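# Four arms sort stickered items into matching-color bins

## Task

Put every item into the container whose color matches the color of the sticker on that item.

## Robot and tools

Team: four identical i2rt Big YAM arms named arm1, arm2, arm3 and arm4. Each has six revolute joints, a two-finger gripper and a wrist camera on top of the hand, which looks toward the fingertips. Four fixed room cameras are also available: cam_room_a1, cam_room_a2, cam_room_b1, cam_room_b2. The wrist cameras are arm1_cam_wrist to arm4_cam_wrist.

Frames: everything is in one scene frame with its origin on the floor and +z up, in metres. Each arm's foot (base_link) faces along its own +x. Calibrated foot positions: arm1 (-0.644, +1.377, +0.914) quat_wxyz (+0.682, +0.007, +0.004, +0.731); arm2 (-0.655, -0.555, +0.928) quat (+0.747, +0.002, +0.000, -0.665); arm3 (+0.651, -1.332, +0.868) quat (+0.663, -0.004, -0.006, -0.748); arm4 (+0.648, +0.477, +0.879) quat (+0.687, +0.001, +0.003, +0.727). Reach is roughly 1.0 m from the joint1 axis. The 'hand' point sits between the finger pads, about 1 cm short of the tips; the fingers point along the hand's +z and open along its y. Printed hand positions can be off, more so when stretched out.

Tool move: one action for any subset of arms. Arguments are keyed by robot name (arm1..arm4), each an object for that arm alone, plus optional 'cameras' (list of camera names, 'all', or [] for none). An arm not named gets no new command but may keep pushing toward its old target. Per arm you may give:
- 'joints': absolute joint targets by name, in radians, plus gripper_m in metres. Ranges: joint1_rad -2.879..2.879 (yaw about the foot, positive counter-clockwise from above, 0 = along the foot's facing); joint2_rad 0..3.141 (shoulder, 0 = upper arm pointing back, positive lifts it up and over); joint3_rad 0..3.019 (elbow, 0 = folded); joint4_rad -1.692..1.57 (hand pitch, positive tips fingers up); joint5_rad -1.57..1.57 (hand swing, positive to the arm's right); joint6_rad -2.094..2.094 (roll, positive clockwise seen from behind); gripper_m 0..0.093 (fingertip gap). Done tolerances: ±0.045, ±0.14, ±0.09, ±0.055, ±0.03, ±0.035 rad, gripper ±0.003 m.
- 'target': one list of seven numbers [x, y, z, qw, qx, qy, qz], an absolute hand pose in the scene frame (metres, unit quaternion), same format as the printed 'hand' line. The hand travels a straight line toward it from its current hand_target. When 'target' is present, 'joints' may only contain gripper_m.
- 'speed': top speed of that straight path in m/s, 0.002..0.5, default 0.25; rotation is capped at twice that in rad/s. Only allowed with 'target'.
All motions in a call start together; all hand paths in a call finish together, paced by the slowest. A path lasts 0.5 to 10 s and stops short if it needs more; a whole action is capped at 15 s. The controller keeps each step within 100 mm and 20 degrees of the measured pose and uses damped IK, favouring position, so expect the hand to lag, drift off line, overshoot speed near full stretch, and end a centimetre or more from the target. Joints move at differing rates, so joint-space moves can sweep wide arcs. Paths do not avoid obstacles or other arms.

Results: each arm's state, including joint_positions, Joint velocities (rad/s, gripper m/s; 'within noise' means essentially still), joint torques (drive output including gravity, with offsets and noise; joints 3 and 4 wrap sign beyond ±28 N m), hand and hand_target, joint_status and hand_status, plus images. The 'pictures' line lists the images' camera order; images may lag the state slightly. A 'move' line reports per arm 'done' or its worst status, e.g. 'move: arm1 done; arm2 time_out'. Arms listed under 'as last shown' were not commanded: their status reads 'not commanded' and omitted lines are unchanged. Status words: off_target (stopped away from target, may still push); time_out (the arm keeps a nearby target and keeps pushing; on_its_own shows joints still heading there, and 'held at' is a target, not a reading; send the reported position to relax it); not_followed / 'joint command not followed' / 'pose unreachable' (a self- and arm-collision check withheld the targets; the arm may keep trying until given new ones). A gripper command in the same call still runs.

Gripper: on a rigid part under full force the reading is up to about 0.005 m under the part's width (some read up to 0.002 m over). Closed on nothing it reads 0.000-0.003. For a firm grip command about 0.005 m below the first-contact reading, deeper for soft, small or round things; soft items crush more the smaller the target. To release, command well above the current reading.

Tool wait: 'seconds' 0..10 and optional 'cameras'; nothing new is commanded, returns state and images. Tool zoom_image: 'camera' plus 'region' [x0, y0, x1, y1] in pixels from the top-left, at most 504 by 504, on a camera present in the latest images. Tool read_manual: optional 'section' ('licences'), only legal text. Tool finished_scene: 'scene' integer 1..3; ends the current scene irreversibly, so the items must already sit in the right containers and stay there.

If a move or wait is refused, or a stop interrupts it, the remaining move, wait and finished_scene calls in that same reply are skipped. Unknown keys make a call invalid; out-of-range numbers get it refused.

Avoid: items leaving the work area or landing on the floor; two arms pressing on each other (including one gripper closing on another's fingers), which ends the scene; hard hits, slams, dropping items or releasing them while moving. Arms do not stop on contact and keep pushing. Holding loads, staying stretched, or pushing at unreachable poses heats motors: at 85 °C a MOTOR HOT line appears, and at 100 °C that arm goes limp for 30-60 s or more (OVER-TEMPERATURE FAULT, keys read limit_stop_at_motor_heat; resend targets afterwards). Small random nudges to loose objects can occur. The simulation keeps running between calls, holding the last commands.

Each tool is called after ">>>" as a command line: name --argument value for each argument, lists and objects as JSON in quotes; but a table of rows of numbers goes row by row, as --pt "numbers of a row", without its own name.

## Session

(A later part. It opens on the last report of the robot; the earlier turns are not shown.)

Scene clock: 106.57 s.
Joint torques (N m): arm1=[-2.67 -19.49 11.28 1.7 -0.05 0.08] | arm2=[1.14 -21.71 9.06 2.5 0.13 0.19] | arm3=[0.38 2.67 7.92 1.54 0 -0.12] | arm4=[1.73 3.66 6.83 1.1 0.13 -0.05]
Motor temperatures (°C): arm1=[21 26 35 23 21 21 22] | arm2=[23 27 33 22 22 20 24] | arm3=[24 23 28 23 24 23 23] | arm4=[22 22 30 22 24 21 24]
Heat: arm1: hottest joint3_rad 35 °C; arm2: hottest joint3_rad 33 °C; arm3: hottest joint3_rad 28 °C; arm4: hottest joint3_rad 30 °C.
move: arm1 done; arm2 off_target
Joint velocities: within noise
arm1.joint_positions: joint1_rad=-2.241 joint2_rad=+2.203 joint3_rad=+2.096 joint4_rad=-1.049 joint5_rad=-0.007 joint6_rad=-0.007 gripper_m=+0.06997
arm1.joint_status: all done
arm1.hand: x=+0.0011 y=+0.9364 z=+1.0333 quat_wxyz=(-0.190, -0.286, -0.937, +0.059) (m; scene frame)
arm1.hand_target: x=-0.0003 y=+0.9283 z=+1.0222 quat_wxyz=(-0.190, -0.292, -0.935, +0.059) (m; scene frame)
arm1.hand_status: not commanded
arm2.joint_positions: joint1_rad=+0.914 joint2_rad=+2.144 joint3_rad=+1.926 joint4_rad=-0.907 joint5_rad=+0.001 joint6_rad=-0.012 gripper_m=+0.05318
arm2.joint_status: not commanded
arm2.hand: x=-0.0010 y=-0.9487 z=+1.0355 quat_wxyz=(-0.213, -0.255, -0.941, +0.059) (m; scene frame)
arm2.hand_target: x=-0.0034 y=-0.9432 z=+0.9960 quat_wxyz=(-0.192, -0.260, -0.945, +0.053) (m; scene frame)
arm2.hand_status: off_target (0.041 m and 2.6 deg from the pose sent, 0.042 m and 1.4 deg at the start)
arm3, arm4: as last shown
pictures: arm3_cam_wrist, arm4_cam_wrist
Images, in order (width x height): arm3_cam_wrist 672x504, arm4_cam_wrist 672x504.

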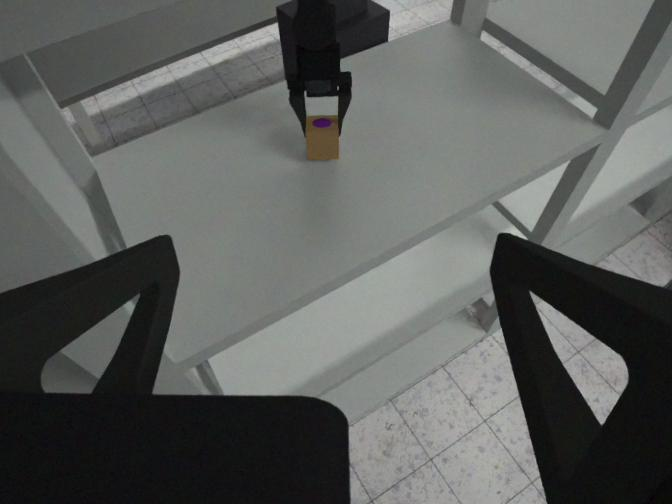

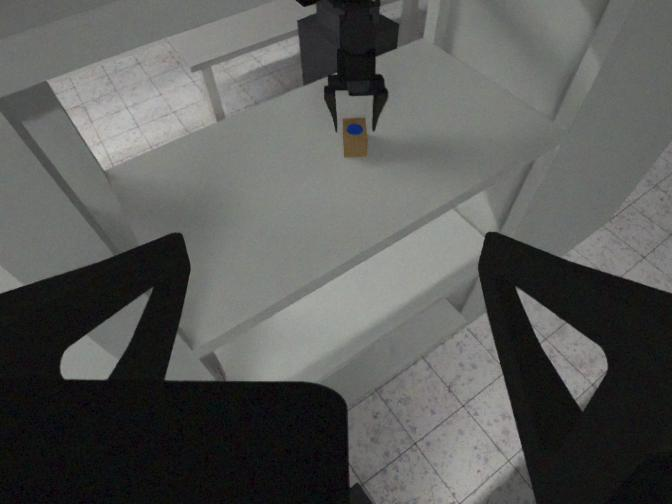

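>>> move --arm1 '{"target": [-0.045, 0.958, 1.12, 0.1903, 0.2919, 0.9354, -0.0594], "speed": 0.2}' --arm2 '{"target": [-0.002, -0.946, 1.014, 0.1923, 0.2598, 0.9448, -0.0529], "speed": 0.06}' --cameras '[]'

>>> move --arm1 '{"target": [-0.27, 1.12, 1.17, 0.1903, 0.2919, 0.9354, -0.0594], "speed": 0.35}' --arm2 '{"joints": {"gripper_m": 0.08}}' --arm4 '{"joints": {"joint2_rad": 1.202, "joint3_rad": 1.059, "joint4_rad": -1.026}}' --cameras '["arm3_cam_wrist"]'

>>> move --arm1 '{"joints": {"joint2_rad": 0.6, "joint3_rad": 1.1, "joint4_rad": -1.0}}' --arm2 '{"target": [-0.05, -0.917, 1.12, 0.1923, 0.2598, 0.9448, -0.0529], "speed": 0.2}' --cameras '["arm3_cam_wrist"]'

>>> move --arm2 '{"target": [-0.29, -0.775, 1.17, 0.1923, 0.2598, 0.9448, -0.0529], "speed": 0.35}' --arm3 '{"joints": {"joint1_rad": -1.987, "joint2_rad": 1.198, "joint3_rad": 1.085, "joint4_rad": -1.056}}' --arm4 '{"target": [0.024, 0.943, 1.10, 0.0606, -0.9336, 0.2979, 0.1900], "speed": 0.3}' --cameras '["arm4_cam_wrist", "arm3_cam_wrist"]'

Scene clock: 131.93 s.
Joint torques (N m): arm1=[-2.55 -18.61 11.62 0.58 -0.06 0.02] | arm2=[1.08 -22.36 12.01 0.73 0.09 0.17] | arm3=[0.5 3.08 7.99 1.54 0 -0.11] | arm4=[0.97 4.07 6.79 1.07 0.16 -0.08]
Motor temperatures (°C): arm1=[21 26 35 23 21 21 22] | arm2=[23 28 32 22 22 20 24] | arm3=[24 23 28 23 24 23 23] | arm4=[22 22 30 22 24 21 24]
Heat: arm1: hottest joint3_rad 35 °C; arm2: hottest joint3_rad 32 °C; arm3: hottest joint3_rad 28 °C; arm4: hottest joint3_rad 30 °C.
move: arm1 done; arm2 off_target
Joint velocities: within noise
arm1.joint_positions: joint1_rad=-2.243 joint2_rad=+2.010 joint3_rad=+2.009 joint4_rad=-1.141 joint5_rad=-0.008 joint6_rad=-0.007 gripper_m=+0.06997
arm1.joint_status: not commanded
arm1.hand: x=-0.0400 y=+0.9640 z=+1.1244 quat_wxyz=(-0.197, -0.286, -0.936, +0.061) (m; scene frame)
arm1.hand_target: x=-0.0451 y=+0.9580 z=+1.1202 quat_wxyz=(-0.190, -0.292, -0.935, +0.059) (m; scene frame)
arm1.hand_status: done (0.009 m and 1.0 deg from the pose sent, 0.101 m and 0.7 deg at the start)
arm2.joint_positions: joint1_rad=+0.914 joint2_rad=+2.144 joint3_rad=+1.925 joint4_rad=-0.907 joint5_rad=+0.001 joint6_rad=-0.012 gripper_m=+0.05318
arm2.joint_status: not commanded
arm2.hand: x=-0.0014 y=-0.9485 z=+1.0349 quat_wxyz=(-0.213, -0.255, -0.941, +0.059) (m; scene frame)
arm2.hand_target: x=-0.0024 y=-0.9457 z=+1.0143 quat_wxyz=(-0.193, -0.260, -0.945, +0.053) (m; scene frame)
arm2.hand_status: off_target (0.021 m and 2.5 deg from the pose sent, 0.022 m and 2.6 deg at the start)
arm3, arm4: as last shown
pictures: none
No camera images: "cameras" was empty.

Scene clock: 133.43 s.
Joint torques (N m): arm1=[-2.55 -6.18 11.48 0.79 0.06 0.09] | arm2=[1.08 -22.65 12.04 1.03 0.09 0.16] | arm3=[0.5 2.9 7.97 1.5 0 -0.11] | arm4=[0.91 -9.52 10.66 0.98 0.12 -0.04]
Motor temperatures (°C): arm1=[21 26 35 23 21 21 22] | arm2=[23 28 33 22 22 20 24] | arm3=[24 23 28 23 24 23 23] | arm4=[22 22 30 22 24 21 24]
Heat: arm1: hottest joint3_rad 35 °C; arm2: hottest joint3_rad 33 °C; arm3: hottest joint3_rad 28 °C; arm4: hottest joint3_rad 30 °C.
move: arm1 done; arm2 done; arm4 done
Joint velocities: within noise
arm1.joint_positions: joint1_rad=-2.243 joint2_rad=+1.249 joint3_rad=+1.192 joint4_rad=-1.083 joint5_rad=-0.008 joint6_rad=-0.007 gripper_m=+0.06997
arm1.joint_status: not commanded
arm1.hand: x=-0.2683 y=+1.1218 z=+1.1734 quat_wxyz=(-0.197, -0.286, -0.936, +0.061) (m; scene frame)
arm1.hand_target: x=-0.2700 y=+1.1200 z=+1.1700 quat_wxyz=(-0.190, -0.292, -0.935, +0.059) (m; scene frame)
arm1.hand_status: done (0.004 m and 1.0 deg from the pose sent, 0.282 m and 1.0 deg at the start)
arm2.joint_positions: joint1_rad=+0.914 joint2_rad=+2.146 joint3_rad=+1.925 joint4_rad=-0.915 joint5_rad=+0.001 joint6_rad=-0.012 gripper_m=+0.07994
arm2.joint_status: all done
arm2.hand: x=-0.0029 y=-0.9476 z=+1.0324 quat_wxyz=(-0.208, -0.255, -0.943, +0.058) (m; scene frame)
arm2.hand_target: x=-0.0024 y=-0.9457 z=+1.0142 quat_wxyz=(-0.193, -0.260, -0.945, +0.053) (m; scene frame)
arm2.hand_status: not commanded
arm3: as last shown
arm4.joint_positions: joint1_rad=+0.902 joint2_rad=+1.202 joint3_rad=+1.030 joint4_rad=-1.035 joint5_rad=-0.002 joint6_rad=+0.011 gripper_m=+0.09310
arm4.joint_status: all done
arm4.hand: x=+0.3116 y=+0.7153 z=+1.0929 quat_wxyz=(-0.050, +0.936, -0.302, -0.174) (m; scene frame)
arm4.hand_target: x=+0.3024 y=+0.7205 z=+1.1074 quat_wxyz=(-0.058, +0.934, -0.295, -0.192) (m; scene frame)
arm4.hand_status: not commanded
pictures: arm3_cam_wrist
Images, in order (width x height): arm3_cam_wrist 672x504.

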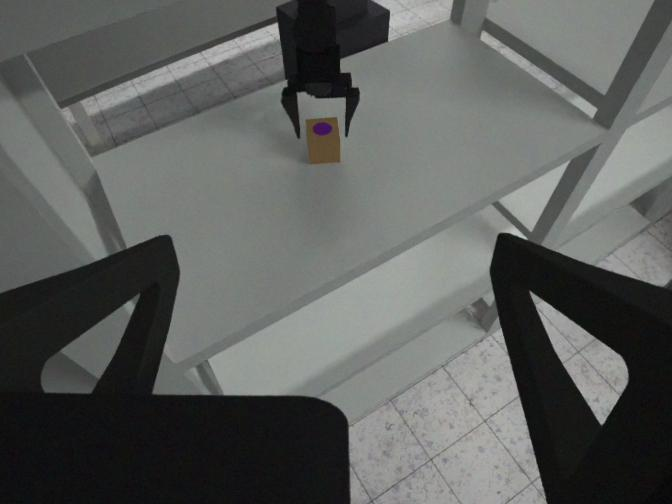

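Scene clock: 134.93 s.
Joint torques (N m): arm1=[-2.32 2.08 12.93 2.32 0.04 0.1] | arm2=[1.14 -21.25 10.22 1.07 0.11 0.18] | arm3=[0.38 2.78 7.98 1.52 -0.01 -0.11] | arm4=[1.38 -9.52 10.65 0.95 0.14 -0.09]
Motor temperatures (°C): arm1=[21 26 35 23 21 21 22] | arm2=[23 28 32 22 22 20 24] | arm3=[24 23 28 23 24 23 23] | arm4=[22 22 30 22 24 21 24]
Heat: arm1: hottest joint3_rad 35 °C; arm2: hottest joint3_rad 32 °C; arm3: hottest joint3_rad 28 °C; arm4: hottest joint3_rad 30 °C.
move: arm1 done; arm2 off_target
Joint velocities: within noise
arm1.joint_positions: joint1_rad=-2.243 joint2_rad=+0.595 joint3_rad=+1.078 joint4_rad=-1.015 joint5_rad=-0.008 joint6_rad=-0.007 gripper_m=+0.06997
arm1.joint_status: all done
arm1.hand: x=-0.3922 y=+1.2087 z=+1.3616 quat_wxyz=(-0.468, -0.253, -0.834, +0.147) (m; scene frame)
arm1.hand_target: x=-0.3910 y=+1.2060 z=+1.3753 quat_wxyz=(-0.481, -0.255, -0.825, +0.151) (m; scene frame)
arm1.hand_status: not commanded
arm2.joint_positions: joint1_rad=+0.914 joint2_rad=+1.943 joint3_rad=+1.878 joint4_rad=-1.060 joint5_rad=+0.001 joint6_rad=-0.012 gripper_m=+0.07994
arm2.joint_status: not commanded
arm2.hand: x=-0.0470 y=-0.9216 z=+1.1398 quat_wxyz=(-0.213, -0.255, -0.941, +0.059) (m; scene frame)
arm2.hand_target: x=-0.0502 y=-0.9168 z=+1.1202 quat_wxyz=(-0.192, -0.260, -0.945, +0.053) (m; scene frame)
arm2.hand_status: off_target (0.021 m and 2.6 deg from the pose sent, 0.104 m and 1.9 deg at the start)
arm3, arm4: as last shown
pictures: arm3_cam_wrist
Images, in order (width x height): arm3_cam_wrist 672x504.

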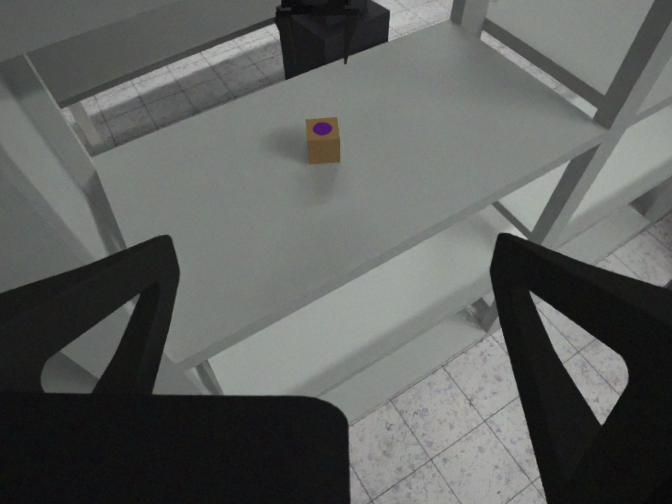

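Scene clock: 137.10 s.
Joint torques (N m): arm1=[-2.02 2.14 12.9 2.24 0.04 0.08] | arm2=[0.97 -9.41 10.18 1.09 0.08 0.16] | arm3=[0.56 -10.29 10.26 1.1 0 -0.11] | arm4=[0.26 -24.18 12.48 0.14 0.03 -0.08]
Motor temperatures (°C): arm1=[21 26 35 23 21 21 22] | arm2=[23 28 32 22 22 20 24] | arm3=[24 23 28 23 24 23 23] | arm4=[22 22 31 22 24 21 24]
Heat: arm1: hottest joint3_rad 35 °C; arm2: hottest joint3_rad 32 °C; arm3: hottest joint3_rad 28 °C; arm4: hottest joint3_rad 31 °C.
move: arm2 off_target; arm3 done; arm4 off_target
Joint velocities: within noise
arm1: as last shown
arm2.joint_positions: joint1_rad=+0.914 joint2_rad=+1.197 joint3_rad=+1.114 joint4_rad=-1.051 joint5_rad=+0.001 joint6_rad=-0.012 gripper_m=+0.07994
arm2.joint_status: not commanded
arm2.hand: x=-0.2859 y=-0.7785 z=+1.1815 quat_wxyz=(-0.209, -0.255, -0.942, +0.058) (m; scene frame)
arm2.hand_target: x=-0.2900 y=-0.7750 z=+1.1703 quat_wxyz=(-0.192, -0.260, -0.945, +0.053) (m; scene frame)
arm2.hand_status: off_target (0.013 m and 2.1 deg from the pose sent, 0.285 m and 2.6 deg at the start)
arm3.joint_positions: joint1_rad=-1.976 joint2_rad=+1.203 joint3_rad=+1.071 joint4_rad=-1.064 joint5_rad=+0.000 joint6_rad=+0.006 gripper_m=+0.09307
arm3.joint_status: all done
arm3.hand: x=+0.2896 y=-1.1184 z=+1.0932 quat_wxyz=(+0.042, -0.948, +0.259, +0.178) (m; scene frame)
arm3.hand_target: x=+0.2875 y=-1.1117 z=+1.1028 quat_wxyz=(+0.047, -0.945, +0.261, +0.190) (m; scene frame)
arm3.hand_status: not commanded
arm4.joint_positions: joint1_rad=+0.882 joint2_rad=+2.196 joint3_rad=+2.305 joint4_rad=-1.300 joint5_rad=-0.002 joint6_rad=-0.008 gripper_m=+0.09310
arm4.joint_status: not commanded
arm4.hand: x=+0.0284 y=+0.9330 z=+1.0915 quat_wxyz=(-0.056, +0.934, -0.302, -0.181) (m; scene frame)
arm4.hand_target: x=+0.0246 y=+0.9425 z=+1.0997 quat_wxyz=(-0.061, +0.933, -0.298, -0.191) (m; scene frame)
arm4.hand_status: off_target (0.014 m and 1.2 deg from the pose sent, 0.367 m and 2.2 deg at the start)
pictures: arm3_cam_wrist, arm4_cam_wrist
Images, in order (width x height): arm3_cam_wrist 672x504, arm4_cam_wrist 672x504.

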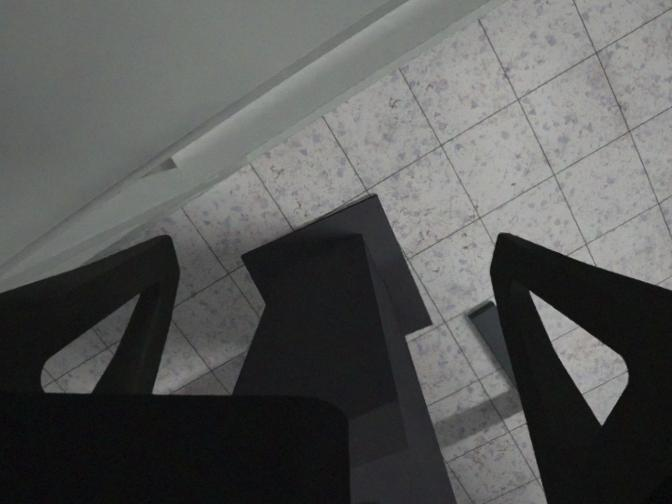

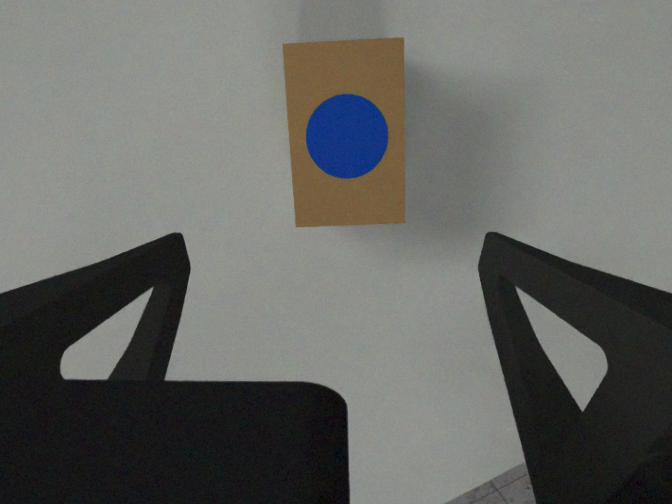

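>>> move --arm3 '{"target": [0.016, -0.959, 1.10, 0.0529, -0.9448, 0.2598, 0.1923], "speed": 0.3}' --arm4 '{"target": [0.0, 0.9645, 1.024, 0.0573, -0.9385, 0.2816, 0.1910], "speed": 0.15}' --arm2 '{"joints": {"joint2_rad": 0.6, "joint3_rad": 1.1, "joint4_rad": -1.0}}' --cameras '["arm4_cam_wrist", "arm3_cam_wrist"]'

Scene clock: 148.80 s.
Joint torques (N m): arm1=[-1.73 3.02 12.82 2.28 0.05 0.11] | arm2=[1.03 -0.15 10.52 3.11 0.09 0.17] | arm3=[1.79 -24.41 13.83 0.32 0.12 -0.03] | arm4=[0.67 -24.76 12.67 1.11 -0.09 -0.1]
Motor temperatures (°C): arm1=[21 26 34 23 21 21 21] | arm2=[23 27 32 22 22 20 24] | arm3=[24 23 29 23 24 23 23] | arm4=[22 24 33 22 24 21 24]
Heat: arm1: hottest joint3_rad 34 °C; arm2: hottest joint3_rad 32 °C; arm3: hottest joint3_rad 29 °C; arm4: hottest joint3_rad 33 °C.
move: arm2 done; arm3 off_target; arm4 off_target
Joint velocities: within noise
arm1: as last shown
arm2.joint_positions: joint1_rad=+0.914 joint2_rad=+0.592 joint3_rad=+1.103 joint4_rad=-1.015 joint5_rad=+0.001 joint6_rad=-0.012 gripper_m=+0.07994
arm2.joint_status: all done
arm2.hand: x=-0.4040 y=-0.7086 z=+1.3942 quat_wxyz=(-0.489, -0.226, -0.831, +0.138) (m; scene frame)
arm2.hand_target: x=-0.3998 y=-0.7105 z=+1.3935 quat_wxyz=(-0.492, -0.229, -0.829, +0.136) (m; scene frame)
arm2.hand_status: not commanded
arm3.joint_positions: joint1_rad=-1.976 joint2_rad=+2.039 joint3_rad=+2.055 joint4_rad=-1.222 joint5_rad=+0.013 joint6_rad=+0.006 gripper_m=+0.09307
arm3.joint_status: not commanded
arm3.hand: x=+0.0268 y=-0.9635 z=+1.0760 quat_wxyz=(+0.047, -0.949, +0.261, +0.171) (m; scene frame)
arm3.hand_target: x=+0.0171 y=-0.9595 z=+1.1000 quat_wxyz=(+0.053, -0.945, +0.260, +0.193) (m; scene frame)
arm3.hand_status: off_target (0.027 m and 2.6 deg from the pose sent, 0.317 m and 2.2 deg at the start)
arm4.joint_positions: joint1_rad=+0.875 joint2_rad=+2.305 joint3_rad=+2.309 joint4_rad=-1.217 joint5_rad=-0.016 joint6_rad=-0.047 gripper_m=+0.09310
arm4.joint_status: not commanded
arm4.hand: x=+0.0102 y=+0.9499 z=+1.0178 quat_wxyz=(-0.050, +0.941, -0.286, -0.172) (m; scene frame)
arm4.hand_target: x=+0.0011 y=+0.9637 z=+1.0241 quat_wxyz=(-0.058, +0.938, -0.282, -0.191) (m; scene frame)
arm4.hand_status: off_target (0.019 m and 2.4 deg from the pose sent, 0.080 m and 2.6 deg at the start)
pictures: arm3_cam_wrist, arm4_cam_wrist
Images, in order (width x height): arm3_cam_wrist 672x504, arm4_cam_wrist 672x504.

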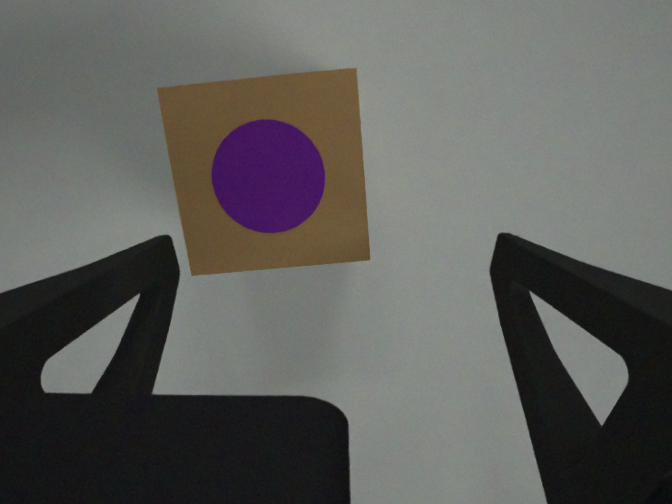

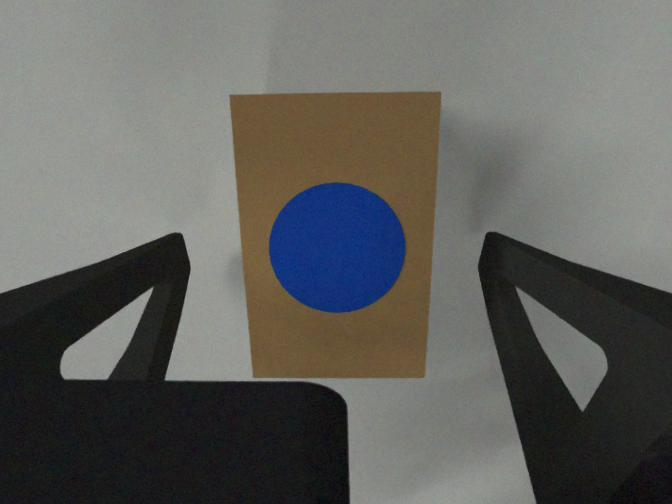

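>>> move --arm3 '{"target": [-0.012, -0.965, 1.042, 0.0447, -0.9550, 0.2196, 0.1943], "speed": 0.12}' --arm4 '{"joints": {"gripper_m": 0.035}}' --cameras '["arm4_cam_wrist", "arm3_cam_wrist"]'

Scene clock: 158.30 s.
Joint torques (N m): arm1=[-1.79 2.02 12.85 2.22 0.05 0.05] | arm2=[1.03 -0.21 10.52 3.14 0.09 0.16] | arm3=[2.55 -25 11.43 1.24 -0.09 -0.12] | arm4=[0.56 -25.05 12.64 1.06 -0.04 -0.07]
Motor temperatures (°C): arm1=[21 25 34 23 21 21 21] | arm2=[23 27 31 22 22 20 23] | arm3=[24 24 30 23 24 23 23] | arm4=[22 26 34 22 24 21 24]
Heat: arm1: hottest joint3_rad 34 °C; arm2: hottest joint3_rad 31 °C; arm3: hottest joint3_rad 30 °C; arm4: hottest joint3_rad 34 °C.
move: arm3 off_target; arm4 off_target
Joint velocities: within noise
arm1, arm2: as last shown
arm3.joint_positions: joint1_rad=-1.967 joint2_rad=+2.110 joint3_rad=+2.055 joint4_rad=-1.141 joint5_rad=-0.007 joint6_rad=-0.044 gripper_m=+0.09307
arm3.joint_status: not commanded
arm3.hand: x=+0.0019 y=-0.9613 z=+1.0320 quat_wxyz=(+0.042, -0.956, +0.231, +0.178) (m; scene frame)
arm3.hand_target: x=-0.0115 y=-0.9653 z=+1.0423 quat_wxyz=(+0.045, -0.955, +0.220, +0.194) (m; scene frame)
arm3.hand_status: off_target (0.018 m and 2.3 deg from the pose sent, 0.052 m and 5.4 deg at the start)
arm4.joint_positions: joint1_rad=+0.874 joint2_rad=+2.305 joint3_rad=+2.310 joint4_rad=-1.217 joint5_rad=-0.017 joint6_rad=-0.049 gripper_m=+0.04446
arm4.joint_status: gripper_m off_target (ended at +0.04448, target +0.03500)
arm4.hand: x=+0.0100 y=+0.9503 z=+1.0186 quat_wxyz=(-0.050, +0.941, -0.286, -0.173) (m; scene frame)
arm4.hand_target: x=+0.0010 y=+0.9639 z=+1.0242 quat_wxyz=(-0.058, +0.938, -0.282, -0.192) (m; scene frame)
arm4.hand_status: not commanded
pictures: arm3_cam_wrist, arm4_cam_wrist
Images, in order (width x height): arm3_cam_wrist 672x504, arm4_cam_wrist 672x504.

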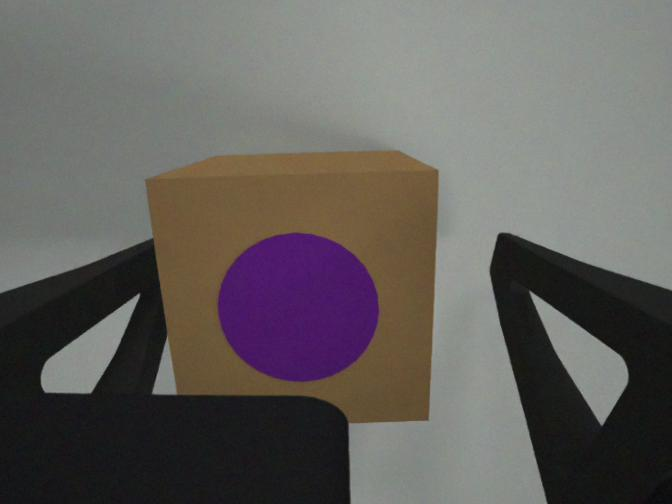

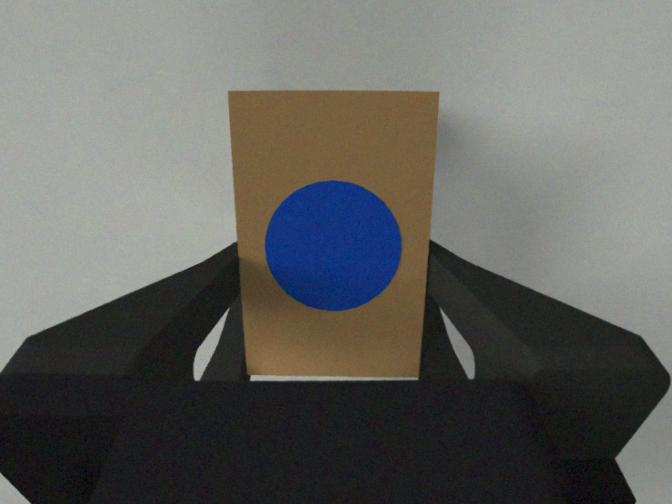

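>>> move --arm3 '{"joints": {"gripper_m": 0.043}}' --arm4 '{"target": [0.045, 0.93, 1.10, 0.0606, -0.9336, 0.2979, 0.1900], "speed": 0.2}' --cameras '["arm4_cam_wrist", "arm3_cam_wrist"]'

Scene clock: 175.20 s.
Joint torques (N m): arm1=[-2.08 2.96 13.04 2.36 0.03 0.05] | arm2=[0.91 -0.03 10.51 3.12 0.09 0.17] | arm3=[2.43 -24.94 11.38 1.25 -0.04 -0.12] | arm4=[0.73 -24.94 9.21 0.46 0.22 0.18]
Motor temperatures (°C): arm1=[20 25 34 23 21 21 21] | arm2=[23 26 31 22 22 20 23] | arm3=[24 25 31 23 24 23 23] | arm4=[22 27 35 22 24 21 25]
Heat: arm1: hottest joint3_rad 34 °C; arm2: hottest joint3_rad 31 °C; arm3: hottest joint3_rad 31 °C; arm4: hottest joint3_rad 35 °C.
move: arm3 off_target; arm4 done
Joint velocities: within noise
arm1, arm2: as last shown
arm3.joint_positions: joint1_rad=-1.967 joint2_rad=+2.110 joint3_rad=+2.055 joint4_rad=-1.141 joint5_rad=-0.009 joint6_rad=-0.045 gripper_m=+0.05312
arm3.joint_status: gripper_m off_target (ended at +0.05315, target +0.04300)
arm3.hand: x=+0.0016 y=-0.9617 z=+1.0320 quat_wxyz=(+0.041, -0.956, +0.230, +0.178) (m; scene frame)
arm3.hand_target: x=-0.0115 y=-0.9654 z=+1.0423 quat_wxyz=(+0.045, -0.955, +0.220, +0.194) (m; scene frame)
arm3.hand_status: not commanded
arm4.joint_positions: joint1_rad=+0.874 joint2_rad=+2.117 joint3_rad=+2.189 joint4_rad=-1.235 joint5_rad=-0.009 joint6_rad=-0.040 gripper_m=+0.04446
arm4.joint_status: not commanded
arm4.hand: x=+0.0428 y=+0.9282 z=+1.1011 quat_wxyz=(-0.061, +0.935, -0.289, -0.194) (m; scene frame)
arm4.hand_target: x=+0.0450 y=+0.9301 z=+1.1000 quat_wxyz=(-0.061, +0.934, -0.298, -0.190) (m; scene frame)
arm4.hand_status: done (0.003 m and 1.1 deg from the pose sent, 0.091 m and 2.8 deg at the start)
pictures: arm3_cam_wrist, arm4_cam_wrist
Images, in order (width x height): arm3_cam_wrist 672x504, arm4_cam_wrist 672x504.

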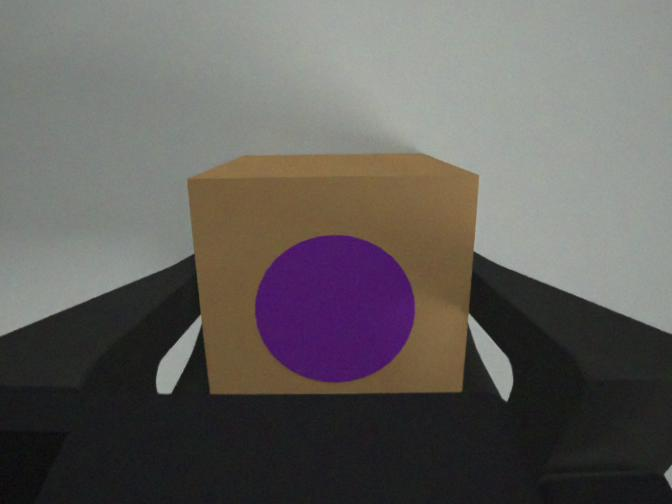

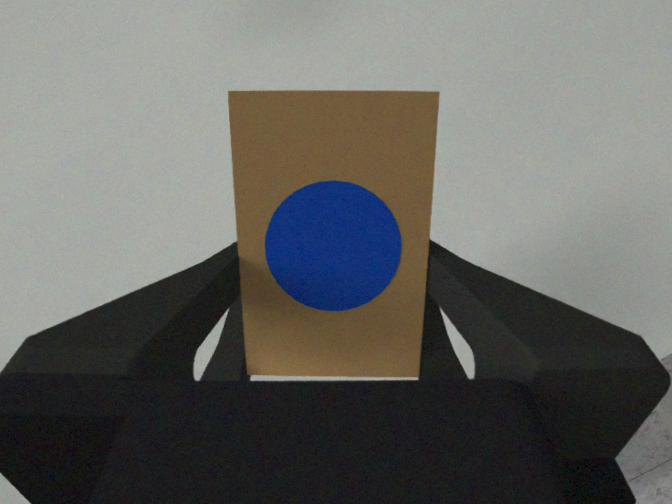

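>>> move --arm3 '{"target": [0.03, -0.98, 1.11, 0.0529, -0.9448, 0.2598, 0.1923], "speed": 0.2}' --arm4 '{"target": [0.30, 0.73, 1.18, 0.0606, -0.9336, 0.2979, 0.1900], "speed": 0.4}' --cameras '[]'

>>> move --arm3 '{"target": [0.29, -1.12, 1.18, 0.0529, -0.9448, 0.2598, 0.1923], "speed": 0.35}' --arm4 '{"joints": {"joint2_rad": 0.7, "joint3_rad": 1.2, "joint4_rad": -1.3, "joint5_rad": 0, "joint6_rad": 0}}' --cameras '[]'

>>> move --arm3 '{"joints": {"joint2_rad": 0.7, "joint3_rad": 1.2, "joint4_rad": -1.3, "joint5_rad": 0, "joint6_rad": 0}}' --arm4 '{"joints": {"joint1_rad": -1.843}}' --cameras '[]'

>>> move --arm3 '{"joints": {"joint1_rad": 1.773}}' --arm4 '{"joints": {"joint2_rad": 1.644, "joint3_rad": 1.017, "joint4_rad": -0.56}}' --cameras '["arm4_cam_wrist"]'

>>> move --arm3 '{"joints": {"joint2_rad": 1.675, "joint3_rad": 1.092, "joint4_rad": -0.605}}' --cameras '["arm3_cam_wrist", "arm4_cam_wrist"]'

Scene clock: 192.13 s.
Joint torques (N m): arm1=[-2.26 2.43 12.82 2.22 0.05 0.11] | arm2=[1.03 -0.21 10.52 3.11 0.09 0.17] | arm3=[2.26 -24.94 8.94 0.55 0.14 0.04] | arm4=[1.49 -9.05 9.18 0.49 0.23 0.18]
Motor temperatures (°C): arm1=[20 25 34 23 21 21 21] | arm2=[23 26 31 23 22 20 23] | arm3=[24 26 32 23 24 23 24] | arm4=[22 29 36 22 24 21 26]
Heat: arm1: hottest joint3_rad 34 °C; arm2: hottest joint3_rad 31 °C; arm3: hottest joint3_rad 32 °C; arm4: hottest joint3_rad 36 °C.
move: arm3 off_target; arm4 done
Joint velocities: within noise
arm1, arm2: as last shown
arm3.joint_positions: joint1_rad=-1.967 joint2_rad=+1.986 joint3_rad=+2.032 joint4_rad=-1.212 joint5_rad=+0.020 joint6_rad=+0.017 gripper_m=+0.05312
arm3.joint_status: not commanded
arm3.hand: x=+0.0307 y=-0.9717 z=+1.1026 quat_wxyz=(+0.053, -0.945, +0.261, +0.190) (m; scene frame)
arm3.hand_target: x=+0.0300 y=-0.9800 z=+1.1099 quat_wxyz=(+0.053, -0.945, +0.260, +0.192) (m; scene frame)
arm3.hand_status: off_target (0.011 m and 0.3 deg from the pose sent, 0.085 m and 4.2 deg at the start)
arm4.joint_positions: joint1_rad=+0.886 joint2_rad=+1.200 joint3_rad=+1.256 joint4_rad=-1.211 joint5_rad=+0.000 joint6_rad=-0.020 gripper_m=+0.04446
arm4.joint_status: not commanded
arm4.hand: x=+0.3027 y=+0.7309 z=+1.1844 quat_wxyz=(-0.063, +0.933, -0.293, -0.197) (m; scene frame)
arm4.hand_target: x=+0.3001 y=+0.7300 z=+1.1801 quat_wxyz=(-0.061, +0.934, -0.298, -0.190) (m; scene frame)
arm4.hand_status: done (0.005 m and 1.0 deg from the pose sent, 0.334 m and 1.1 deg at the start)
pictures: none
No camera images: "cameras" was empty.

Scene clock: 193.77 s.
Joint torques (N m): arm1=[-2.84 2.37 12.89 2.33 0.03 0.05] | arm2=[1.03 -0.15 10.52 3.1 0.09 0.17] | arm3=[1.67 -8.76 8.9 0.66 0.03 -0.04] | arm4=[1.44 -1.14 10.19 0.9 0.09 0.17]
Motor temperatures (°C): arm1=[20 25 34 23 21 21 21] | arm2=[23 26 31 23 22 20 23] | arm3=[24 26 31 23 24 23 24] | arm4=[22 28 36 22 24 21 26]
Heat: arm1: hottest joint3_rad 34 °C; arm2: hottest joint3_rad 31 °C; arm3: hottest joint3_rad 31 °C; arm4: hottest joint3_rad 36 °C.
move: arm3 done; arm4 done
Joint velocities: within noise
arm1, arm2: as last shown
arm3.joint_positions: joint1_rad=-1.967 joint2_rad=+1.166 joint3_rad=+1.270 joint4_rad=-1.251 joint5_rad=+0.020 joint6_rad=+0.017 gripper_m=+0.05312
arm3.joint_status: not commanded
arm3.hand: x=+0.2908 y=-1.1183 z=+1.1851 quat_wxyz=(+0.055, -0.943, +0.261, +0.199) (m; scene frame)
arm3.hand_target: x=+0.2900 y=-1.1200 z=+1.1801 quat_wxyz=(+0.053, -0.945, +0.260, +0.192) (m; scene frame)
arm3.hand_status: done (0.005 m and 0.8 deg from the pose sent, 0.309 m and 0.3 deg at the start)
arm4.joint_positions: joint1_rad=+0.886 joint2_rad=+0.699 joint3_rad=+1.175 joint4_rad=-1.293 joint5_rad=+0.000 joint6_rad=-0.014 gripper_m=+0.04446
arm4.joint_status: all done
arm4.hand: x=+0.4208 y=+0.6458 z=+1.3018 quat_wxyz=(-0.114, +0.885, -0.282, -0.351) (m; scene frame)
arm4.hand_target: x=+0.4205 y=+0.6438 z=+1.3127 quat_wxyz=(-0.113, +0.882, -0.285, -0.359) (m; scene frame)
arm4.hand_status: not commanded
pictures: none
No camera images: "cameras" was empty.

Scene clock: 196.00 s.
Joint torques (N m): arm1=[-2.02 1.9 12.78 2.36 0.08 0.06] | arm2=[0.97 -0.09 10.52 3.11 0.08 0.17] | arm3=[1.79 -1.96 10.06 1.24 -0.08 -0.12] | arm4=[0.73 -0.91 10.28 0.91 -0.02 0.17]
Motor temperatures (°C): arm1=[20 25 34 23 21 21 21] | arm2=[23 26 31 23 22 20 23] | arm3=[24 26 31 23 24 23 24] | arm4=[22 28 36 22 24 21 26]
Heat: arm1: hottest joint3_rad 34 °C; arm2: hottest joint3_rad 31 °C; arm3: hottest joint3_rad 31 °C; arm4: hottest joint3_rad 36 °C.
move: arm3 done; arm4 done
Joint velocities: within noise
arm1, arm2: as last shown
arm3.joint_positions: joint1_rad=-1.967 joint2_rad=+0.705 joint3_rad=+1.186 joint4_rad=-1.298 joint5_rad=+0.002 joint6_rad=+0.008 gripper_m=+0.05312
arm3.joint_status: all done
arm3.hand: x=+0.4037 y=-1.1846 z=+1.2904 quat_wxyz=(+0.088, -0.899, +0.244, +0.354) (m; scene frame)
arm3.hand_target: x=+0.4045 y=-1.1868 z=+1.2984 quat_wxyz=(+0.089, -0.897, +0.237, +0.361) (m; scene frame)
arm3.hand_status: not commanded
arm4.joint_positions: joint1_rad=-1.841 joint2_rad=+0.699 joint3_rad=+1.175 joint4_rad=-1.293 joint5_rad=+0.003 joint6_rad=-0.011 gripper_m=+0.04444
arm4.joint_status: all done
arm4.hand: x=+0.9267 y=+0.4178 z=+1.3002 quat_wxyz=(-0.364, -0.094, -0.926, +0.044) (m; scene frame)
arm4.hand_target: x=+0.9258 y=+0.4179 z=+1.3112 quat_wxyz=(-0.372, -0.099, -0.922, +0.042) (m; scene frame)
arm4.hand_status: not commanded
pictures: none
No camera images: "cameras" was empty.

Scene clock: 198.57 s.
Joint torques (N m): arm1=[-2.32 3.02 12.98 2.47 0.08 0.11] | arm2=[0.91 -0.09 10.5 3.12 0.09 0.16] | arm3=[1.96 -1.85 10.04 1.31 0.12 -0.11] | arm4=[0.5 -14.86 7.76 1.24 -0.02 0.19]
Motor temperatures (°C): arm1=[20 25 34 23 21 21 21] | arm2=[23 25 31 23 22 20 23] | arm3=[24 25 31 23 24 23 24] | arm4=[22 28 36 22 24 21 26]
Heat: arm1: hottest joint3_rad 34 °C; arm2: hottest joint3_rad 31 °C; arm3: hottest joint3_rad 31 °C; arm4: hottest joint3_rad 36 °C.
move: arm3 done; arm4 done
Joint velocities: within noise
arm1.joint_positions: joint1_rad=-2.243 joint2_rad=+0.595 joint3_rad=+1.078 joint4_rad=-1.015 joint5_rad=-0.008 joint6_rad=-0.007 gripper_m=+0.06997
arm1.joint_status: not commanded
arm1.hand: x=-0.3922 y=+1.2087 z=+1.3616 quat_wxyz=(-0.468, -0.253, -0.834, +0.147) (m; scene frame)
arm1.hand_target: x=-0.3910 y=+1.2060 z=+1.3753 quat_wxyz=(-0.481, -0.255, -0.825, +0.151) (m; scene frame)
arm1.hand_status: not commanded
arm2: as last shown
arm3.joint_positions: joint1_rad=+1.763 joint2_rad=+0.707 joint3_rad=+1.186 joint4_rad=-1.298 joint5_rad=-0.002 joint6_rad=+0.006 gripper_m=+0.05309
arm3.joint_status: all done
arm3.hand: x=+0.9345 y=-1.3057 z=+1.2922 quat_wxyz=(-0.367, +0.033, -0.929, -0.009) (m; scene frame)
arm3.hand_target: x=+0.9320 y=-1.3032 z=+1.3006 quat_wxyz=(-0.376, +0.040, -0.926, -0.009) (m; scene frame)
arm3.hand_status: not commanded
arm4.joint_positions: joint1_rad=-1.841 joint2_rad=+1.643 joint3_rad=+1.007 joint4_rad=-0.577 joint5_rad=+0.003 joint6_rad=-0.011 gripper_m=+0.04444
arm4.joint_status: all done
arm4.hand: x=+1.1467 y=+0.3684 z=+0.9231 quat_wxyz=(-0.175, -0.099, -0.979, +0.023) (m; scene frame)
arm4.hand_target: x=+1.1546 y=+0.3661 z=+0.9282 quat_wxyz=(-0.187, -0.105, -0.976, +0.022) (m; scene frame)
arm4.hand_status: not commanded
pictures: arm4_cam_wrist
Images, in order (width x height): arm4_cam_wrist 672x504.

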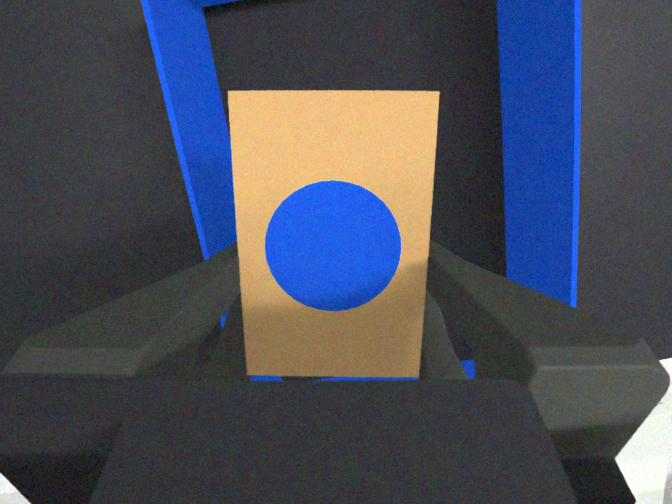

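Scene clock: 200.13 s.
Joint torques (N m): arm1=[-1.61 3.43 12.92 1.98 0.06 0.06] | arm2=[0.91 -0.03 10.52 3.14 0.08 0.16] | arm3=[1.67 -17.38 8.14 1.24 0.12 -0.11] | arm4=[0.85 -15.15 7.84 1.11 0.01 0.17]
Motor temperatures (°C): arm1=[20 25 34 23 21 21 21] | arm2=[23 25 31 23 22 20 23] | arm3=[24 25 31 23 24 23 24] | arm4=[22 27 36 22 24 21 26]
Heat: arm1: hottest joint3_rad 34 °C; arm2: hottest joint3_rad 31 °C; arm3: hottest joint3_rad 31 °C; arm4: hottest joint3_rad 36 °C.
move: arm3 done
Joint velocities: within noise
arm1, arm2, arm4: as last shown
arm3.joint_positions: joint1_rad=+1.763 joint2_rad=+1.687 joint3_rad=+1.086 joint4_rad=-0.619 joint5_rad=-0.002 joint6_rad=+0.006 gripper_m=+0.05309
arm3.joint_status: all done
arm3.hand: x=+1.1823 y=-1.2932 z=+0.9196 quat_wxyz=(-0.175, +0.033, -0.984, -0.001) (m; scene frame)
arm3.hand_target: x=+1.1886 y=-1.2874 z=+0.9293 quat_wxyz=(-0.190, +0.041, -0.981, -0.001) (m; scene frame)
arm3.hand_status: not commanded
pictures: arm3_cam_wrist, arm4_cam_wrist
Images, in order (width x height): arm3_cam_wrist 672x504, arm4_cam_wrist 672x504.

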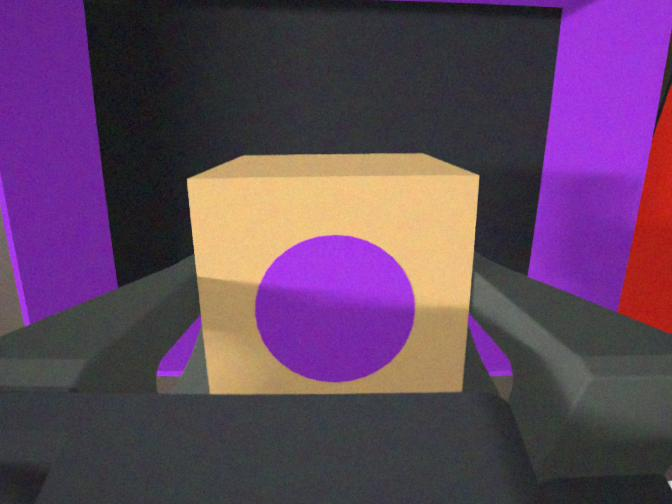

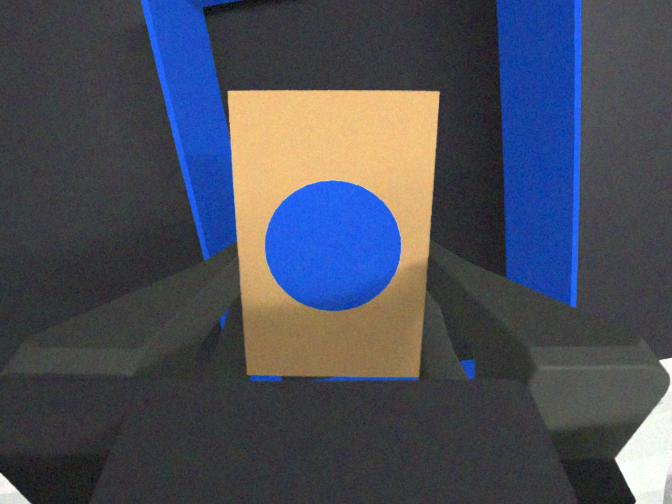

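>>> move --arm3 '{"target": [1.189, -1.288, 0.752, 0.1906, -0.0402, 0.9808, 0.0078], "speed": 0.1}' --arm4 '{"target": [1.155, 0.366, 0.738, 0.1897, 0.1051, 0.9759, -0.0204], "speed": 0.1}' --cameras '["arm3_cam_wrist", "arm4_cam_wrist"]'

Scene clock: 214.40 s.
Joint torques (N m): arm1=[-2.2 2.37 13 2.18 0.07 0.09] | arm2=[0.97 -0.21 10.51 3.1 0.1 0.16] | arm3=[1.67 -17.61 4.83 1.35 -0.04 -0.08] | arm4=[0.62 -15.62 4.83 1.26 -0.01 0.15]
Motor temperatures (°C): arm1=[20 24 35 23 21 21 21] | arm2=[23 25 31 23 22 20 23] | arm3=[24 26 30 23 24 23 24] | arm4=[22 26 35 22 24 21 26]
Heat: arm1: hottest joint3_rad 35 °C; arm2: hottest joint3_rad 31 °C; arm3: hottest joint3_rad 30 °C; arm4: hottest joint3_rad 35 °C.
move: arm3 done; arm4 done
Joint velocities: within noise
arm1: as last shown
arm2.joint_positions: joint1_rad=+0.914 joint2_rad=+0.592 joint3_rad=+1.103 joint4_rad=-1.015 joint5_rad=+0.001 joint6_rad=-0.012 gripper_m=+0.07994
arm2.joint_status: not commanded
arm2.hand: x=-0.4040 y=-0.7086 z=+1.3942 quat_wxyz=(-0.489, -0.226, -0.831, +0.138) (m; scene frame)
arm2.hand_target: x=-0.3998 y=-0.7105 z=+1.3935 quat_wxyz=(-0.492, -0.229, -0.829, +0.136) (m; scene frame)
arm2.hand_status: not commanded
arm3.joint_positions: joint1_rad=+1.763 joint2_rad=+2.025 joint3_rad=+1.004 joint4_rad=-0.172 joint5_rad=-0.011 joint6_rad=+0.006 gripper_m=+0.05309
arm3.joint_status: not commanded
arm3.hand: x=+1.1893 y=-1.2934 z=+0.7547 quat_wxyz=(-0.188, +0.034, -0.981, -0.006) (m; scene frame)
arm3.hand_target: x=+1.1890 y=-1.2880 z=+0.7521 quat_wxyz=(-0.191, +0.040, -0.981, -0.008) (m; scene frame)
arm3.hand_status: done (0.006 m and 0.7 deg from the pose sent, 0.168 m and 2.1 deg at the start)
arm4.joint_positions: joint1_rad=-1.841 joint2_rad=+2.042 joint3_rad=+0.934 joint4_rad=-0.077 joint5_rad=-0.002 joint6_rad=-0.011 gripper_m=+0.04444
arm4.joint_status: not commanded
arm4.hand: x=+1.1528 y=+0.3671 z=+0.7446 quat_wxyz=(-0.188, -0.099, -0.977, +0.023) (m; scene frame)
arm4.hand_target: x=+1.1549 y=+0.3660 z=+0.7382 quat_wxyz=(-0.190, -0.105, -0.976, +0.020) (m; scene frame)
arm4.hand_status: done (0.007 m and 0.8 deg from the pose sent, 0.185 m and 1.9 deg at the start)
pictures: arm3_cam_wrist, arm4_cam_wrist
Images, in order (width x height): arm3_cam_wrist 672x504, arm4_cam_wrist 672x504.

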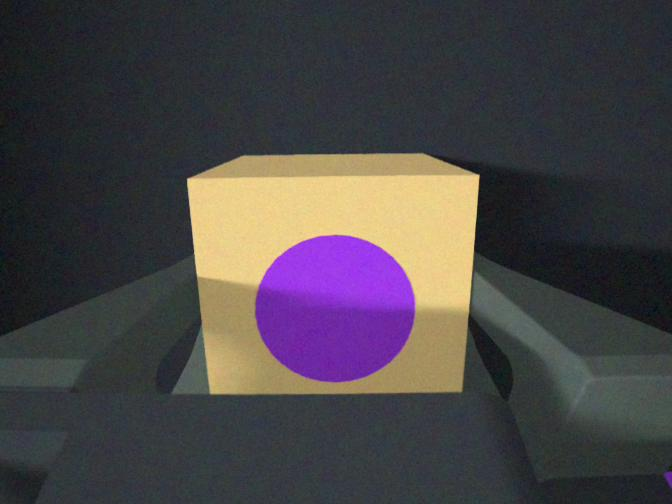

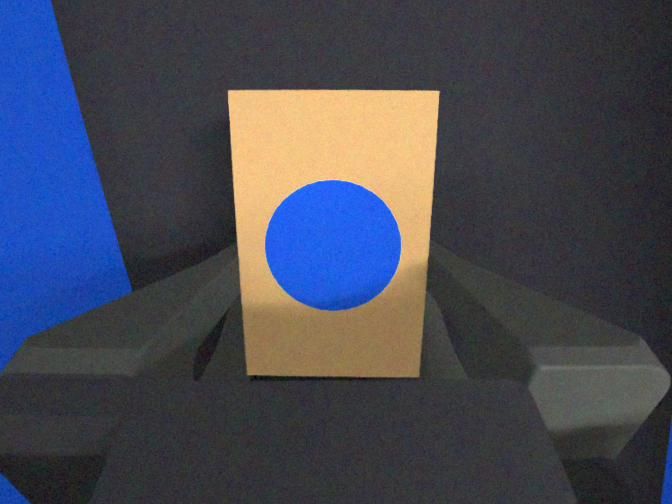

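>>> move --arm3 '{"target": [1.189, -1.288, 0.735, 0.1906, -0.0402, 0.9808, 0.0078], "speed": 0.05}' --arm4 '{"target": [1.155, 0.366, 0.722, 0.1897, 0.1051, 0.9759, -0.0204], "speed": 0.05}' --cameras '[]'

Scene clock: 218.13 s.
Joint torques (N m): arm1=[-2.26 2.14 12.81 2.19 0.06 0.11] | arm2=[0.91 -0.15 10.54 3.08 0.09 0.16] | arm3=[1.61 -14.8 4.96 1.32 -0.02 -0.08] | arm4=[0.67 -12.86 4.97 1.16 0.03 0.17]
Motor temperatures (°C): arm1=[20 24 35 23 21 21 21] | arm2=[23 25 31 23 22 20 23] | arm3=[24 26 30 23 24 23 24] | arm4=[22 26 34 22 24 21 26]
Heat: arm1: hottest joint3_rad 35 °C; arm2: hottest joint3_rad 31 °C; arm3: hottest joint3_rad 30 °C; arm4: hottest joint3_rad 34 °C.
move: arm3 off_target; arm4 off_target
Joint velocities: within noise
arm1, arm2: as last shown
arm3.joint_positions: joint1_rad=+1.763 joint2_rad=+2.032 joint3_rad=+1.004 joint4_rad=-0.132 joint5_rad=-0.012 joint6_rad=+0.006 gripper_m=+0.05309
arm3.joint_status: not commanded
arm3.hand: x=+1.1965 y=-1.2927 z=+0.7545 quat_wxyz=(-0.204, +0.035, -0.978, -0.007) (m; scene frame)
arm3.hand_target: x=+1.1884 y=-1.2882 z=+0.7357 quat_wxyz=(-0.191, +0.040, -0.981, -0.008) (m; scene frame)
arm3.hand_status: off_target (0.021 m and 1.7 deg from the pose sent, 0.020 m and 0.8 deg at the start)
arm4.joint_positions: joint1_rad=-1.841 joint2_rad=+2.049 joint3_rad=+0.934 joint4_rad=-0.040 joint5_rad=-0.003 joint6_rad=-0.010 gripper_m=+0.04444
arm4.joint_status: not commanded
arm4.hand: x=+1.1594 y=+0.3659 z=+0.7447 quat_wxyz=(-0.203, -0.099, -0.974, +0.024) (m; scene frame)
arm4.hand_target: x=+1.1539 y=+0.3663 z=+0.7229 quat_wxyz=(-0.190, -0.105, -0.976, +0.020) (m; scene frame)
arm4.hand_status: off_target (0.023 m and 1.8 deg from the pose sent, 0.023 m and 0.8 deg at the start)
pictures: none
No camera images: "cameras" was empty.

Both in contact. Release and lift.

>>> move --arm3 '{"target": [1.189, -1.288, 0.748, 0.1906, -0.0402, 0.9808, 0.0078], "speed": 0.05}' --arm4 '{"target": [1.155, 0.366, 0.738, 0.1897, 0.1051, 0.9759, -0.0204], "speed": 0.05}' --cameras '[]'

>>> move --arm3 '{"joints": {"gripper_m": 0.078}}' --arm4 '{"joints": {"gripper_m": 0.07}}' --cameras '[]'

>>> move --arm3 '{"target": [1.165, -1.290, 0.92, 0.1906, -0.0402, 0.9808, 0.0078], "speed": 0.25}' --arm4 '{"target": [1.13, 0.37, 0.92, 0.1897, 0.1051, 0.9759, -0.0204], "speed": 0.25}' --cameras '["arm3_cam_wrist", "arm4_cam_wrist", "cam_room_b1", "cam_room_b2"]'

Scene clock: 224.87 s.
Joint torques (N m): arm1=[-1.9 2.32 12.83 2.28 0.06 0.08] | arm2=[0.97 -0.03 10.54 3.1 0.08 0.17] | arm3=[1.67 -17.49 4.89 0.17 -0.02 -0.08] | arm4=[0.5 -16.73 4.77 -0.1 0.06 0.14]
Motor temperatures (°C): arm1=[20 24 35 23 21 21 21] | arm2=[23 25 31 23 22 20 23] | arm3=[24 26 29 23 24 23 24] | arm4=[22 26 33 22 24 21 26]
Heat: arm1: hottest joint3_rad 35 °C; arm2: hottest joint3_rad 31 °C; arm3: hottest joint3_rad 29 °C; arm4: hottest joint3_rad 33 °C.
move: arm3 off_target; arm4 done
Joint velocities: within noise
arm1, arm2: as last shown
arm3.joint_positions: joint1_rad=+1.763 joint2_rad=+2.032 joint3_rad=+1.004 joint4_rad=-0.134 joint5_rad=-0.012 joint6_rad=+0.006 gripper_m=+0.05309
arm3.joint_status: not commanded
arm3.hand: x=+1.1960 y=-1.2928 z=+0.7543 quat_wxyz=(-0.203, +0.035, -0.979, -0.007) (m; scene frame)
arm3.hand_target: x=+1.1890 y=-1.2881 z=+0.7481 quat_wxyz=(-0.191, +0.040, -0.981, -0.008) (m; scene frame)
arm3.hand_status: off_target (0.011 m and 1.6 deg from the pose sent, 0.011 m and 1.7 deg at the start)
arm4.joint_positions: joint1_rad=-1.841 joint2_rad=+2.049 joint3_rad=+0.934 joint4_rad=-0.042 joint5_rad=-0.003 joint6_rad=-0.010 gripper_m=+0.04444
arm4.joint_status: not commanded
arm4.hand: x=+1.1589 y=+0.3660 z=+0.7445 quat_wxyz=(-0.202, -0.099, -0.974, +0.023) (m; scene frame)
arm4.hand_target: x=+1.1549 y=+0.3661 z=+0.7381 quat_wxyz=(-0.190, -0.105, -0.976, +0.020) (m; scene frame)
arm4.hand_status: done (0.008 m and 1.7 deg from the pose sent, 0.008 m and 1.8 deg at the start)
pictures: none
No camera images: "cameras" was empty.

Scene clock: 225.37 s.
Joint torques (N m): arm1=[-2.08 2.73 12.88 2.28 0.04 0.09] | arm2=[0.91 -0.21 10.54 3.12 0.08 0.16] | arm3=[1.61 -17.44 4.88 0.49 -0.01 -0.07] | arm4=[0.21 -16.26 4.71 0.27 0 0.15]
Motor temperatures (°C): arm1=[20 24 35 23 21 21 21] | arm2=[23 25 31 23 22 20 23] | arm3=[24 26 29 23 24 23 24] | arm4=[22 26 33 22 24 21 26]
Heat: arm1: hottest joint3_rad 35 °C; arm2: hottest joint3_rad 31 °C; arm3: hottest joint3_rad 29 °C; arm4: hottest joint3_rad 33 °C.
move: arm3 done; arm4 done
Joint velocities: within noise
arm1, arm2: as last shown
arm3.joint_positions: joint1_rad=+1.763 joint2_rad=+2.032 joint3_rad=+1.004 joint4_rad=-0.142 joint5_rad=-0.012 joint6_rad=+0.006 gripper_m=+0.07795
arm3.joint_status: all done
arm3.hand: x=+1.1940 y=-1.2929 z=+0.7534 quat_wxyz=(-0.199, +0.035, -0.979, -0.007) (m; scene frame)
arm3.hand_target: x=+1.1890 y=-1.2882 z=+0.7481 quat_wxyz=(-0.191, +0.040, -0.981, -0.008) (m; scene frame)
arm3.hand_status: not commanded
arm4.joint_positions: joint1_rad=-1.841 joint2_rad=+2.049 joint3_rad=+0.934 joint4_rad=-0.052 joint5_rad=-0.003 joint6_rad=-0.010 gripper_m=+0.06991
arm4.joint_status: all done
arm4.hand: x=+1.1567 y=+0.3665 z=+0.7436 quat_wxyz=(-0.198, -0.099, -0.975, +0.023) (m; scene frame)
arm4.hand_target: x=+1.1549 y=+0.3660 z=+0.7381 quat_wxyz=(-0.190, -0.105, -0.976, +0.020) (m; scene frame)
arm4.hand_status: not commanded
pictures: none
No camera images: "cameras" was empty.

Scene clock: 226.80 s.
Joint torques (N m): arm1=[-1.79 2.55 12.98 2.18 0.06 0.11] | arm2=[1.03 -0.03 10.52 3.11 0.08 0.17] | arm3=[1.38 -15.09 9.88 0.39 -0.07 -0.11] | arm4=[0.26 -14.1 8.92 0.29 -0.04 0.09]
Motor temperatures (°C): arm1=[20 24 35 23 21 21 21] | arm2=[23 25 31 23 22 20 23] | arm3=[24 26 29 23 24 23 24] | arm4=[22 26 33 22 24 21 26]
Heat: arm1: hottest joint3_rad 35 °C; arm2: hottest joint3_rad 31 °C; arm3: hottest joint3_rad 29 °C; arm4: hottest joint3_rad 33 °C.
move: arm3 off_target; arm4 off_target
Joint velocities: within noise
arm1, arm2: as last shown
arm3.joint_positions: joint1_rad=+1.763 joint2_rad=+1.633 joint3_rad=+0.979 joint4_rad=-0.554 joint5_rad=-0.013 joint6_rad=+0.006 gripper_m=+0.07795
arm3.joint_status: not commanded
arm3.hand: x=+1.1528 y=-1.2936 z=+0.9094 quat_wxyz=(-0.180, +0.034, -0.983, -0.006) (m; scene frame)
arm3.hand_target: x=+1.1646 y=-1.2900 z=+0.9201 quat_wxyz=(-0.191, +0.040, -0.981, -0.008) (m; scene frame)
arm3.hand_status: off_target (0.017 m and 1.4 deg from the pose sent, 0.169 m and 1.2 deg at the start)
arm4.joint_positions: joint1_rad=-1.841 joint2_rad=+1.598 joint3_rad=+0.901 joint4_rad=-0.504 joint5_rad=-0.003 joint6_rad=-0.010 gripper_m=+0.06991
arm4.joint_status: not commanded
arm4.hand: x=+1.1191 y=+0.3754 z=+0.9102 quat_wxyz=(-0.181, -0.099, -0.978, +0.021) (m; scene frame)
arm4.hand_target: x=+1.1297 y=+0.3701 z=+0.9202 quat_wxyz=(-0.190, -0.105, -0.976, +0.020) (m; scene frame)
arm4.hand_status: off_target (0.016 m and 1.2 deg from the pose sent, 0.178 m and 1.2 deg at the start)
pictures: arm3_cam_wrist, arm4_cam_wrist, cam_room_b1, cam_room_b2
Images, in order (width x height): arm3_cam_wrist 672x504, arm4_cam_wrist 672x504, cam_room_b1 672x504, cam_room_b2 672x504.

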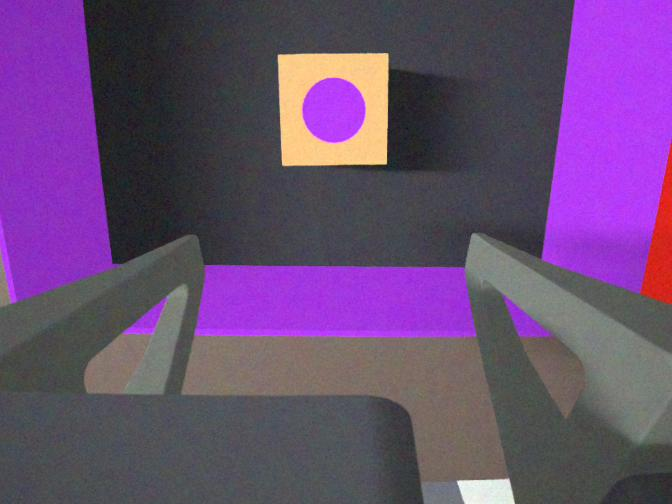

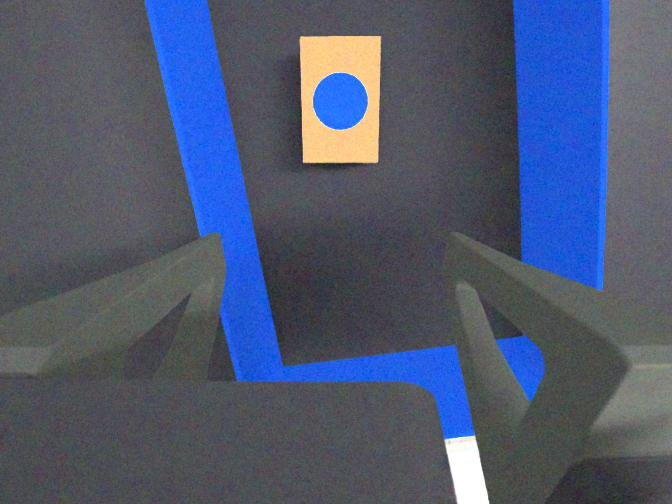

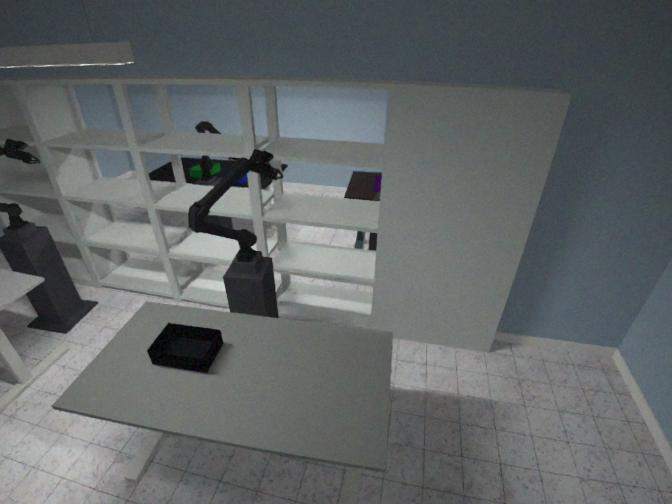

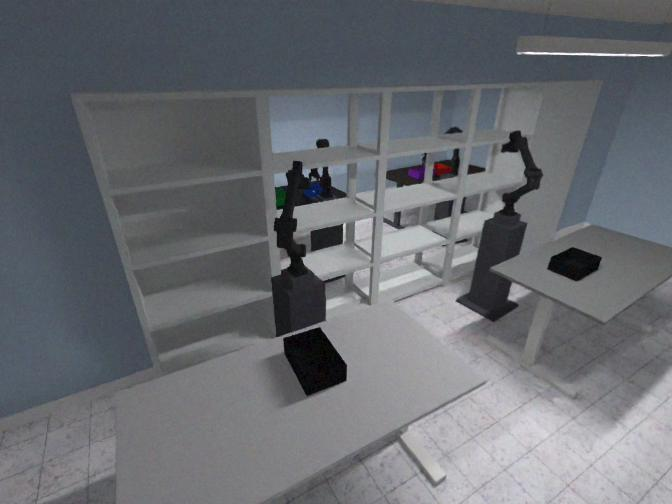

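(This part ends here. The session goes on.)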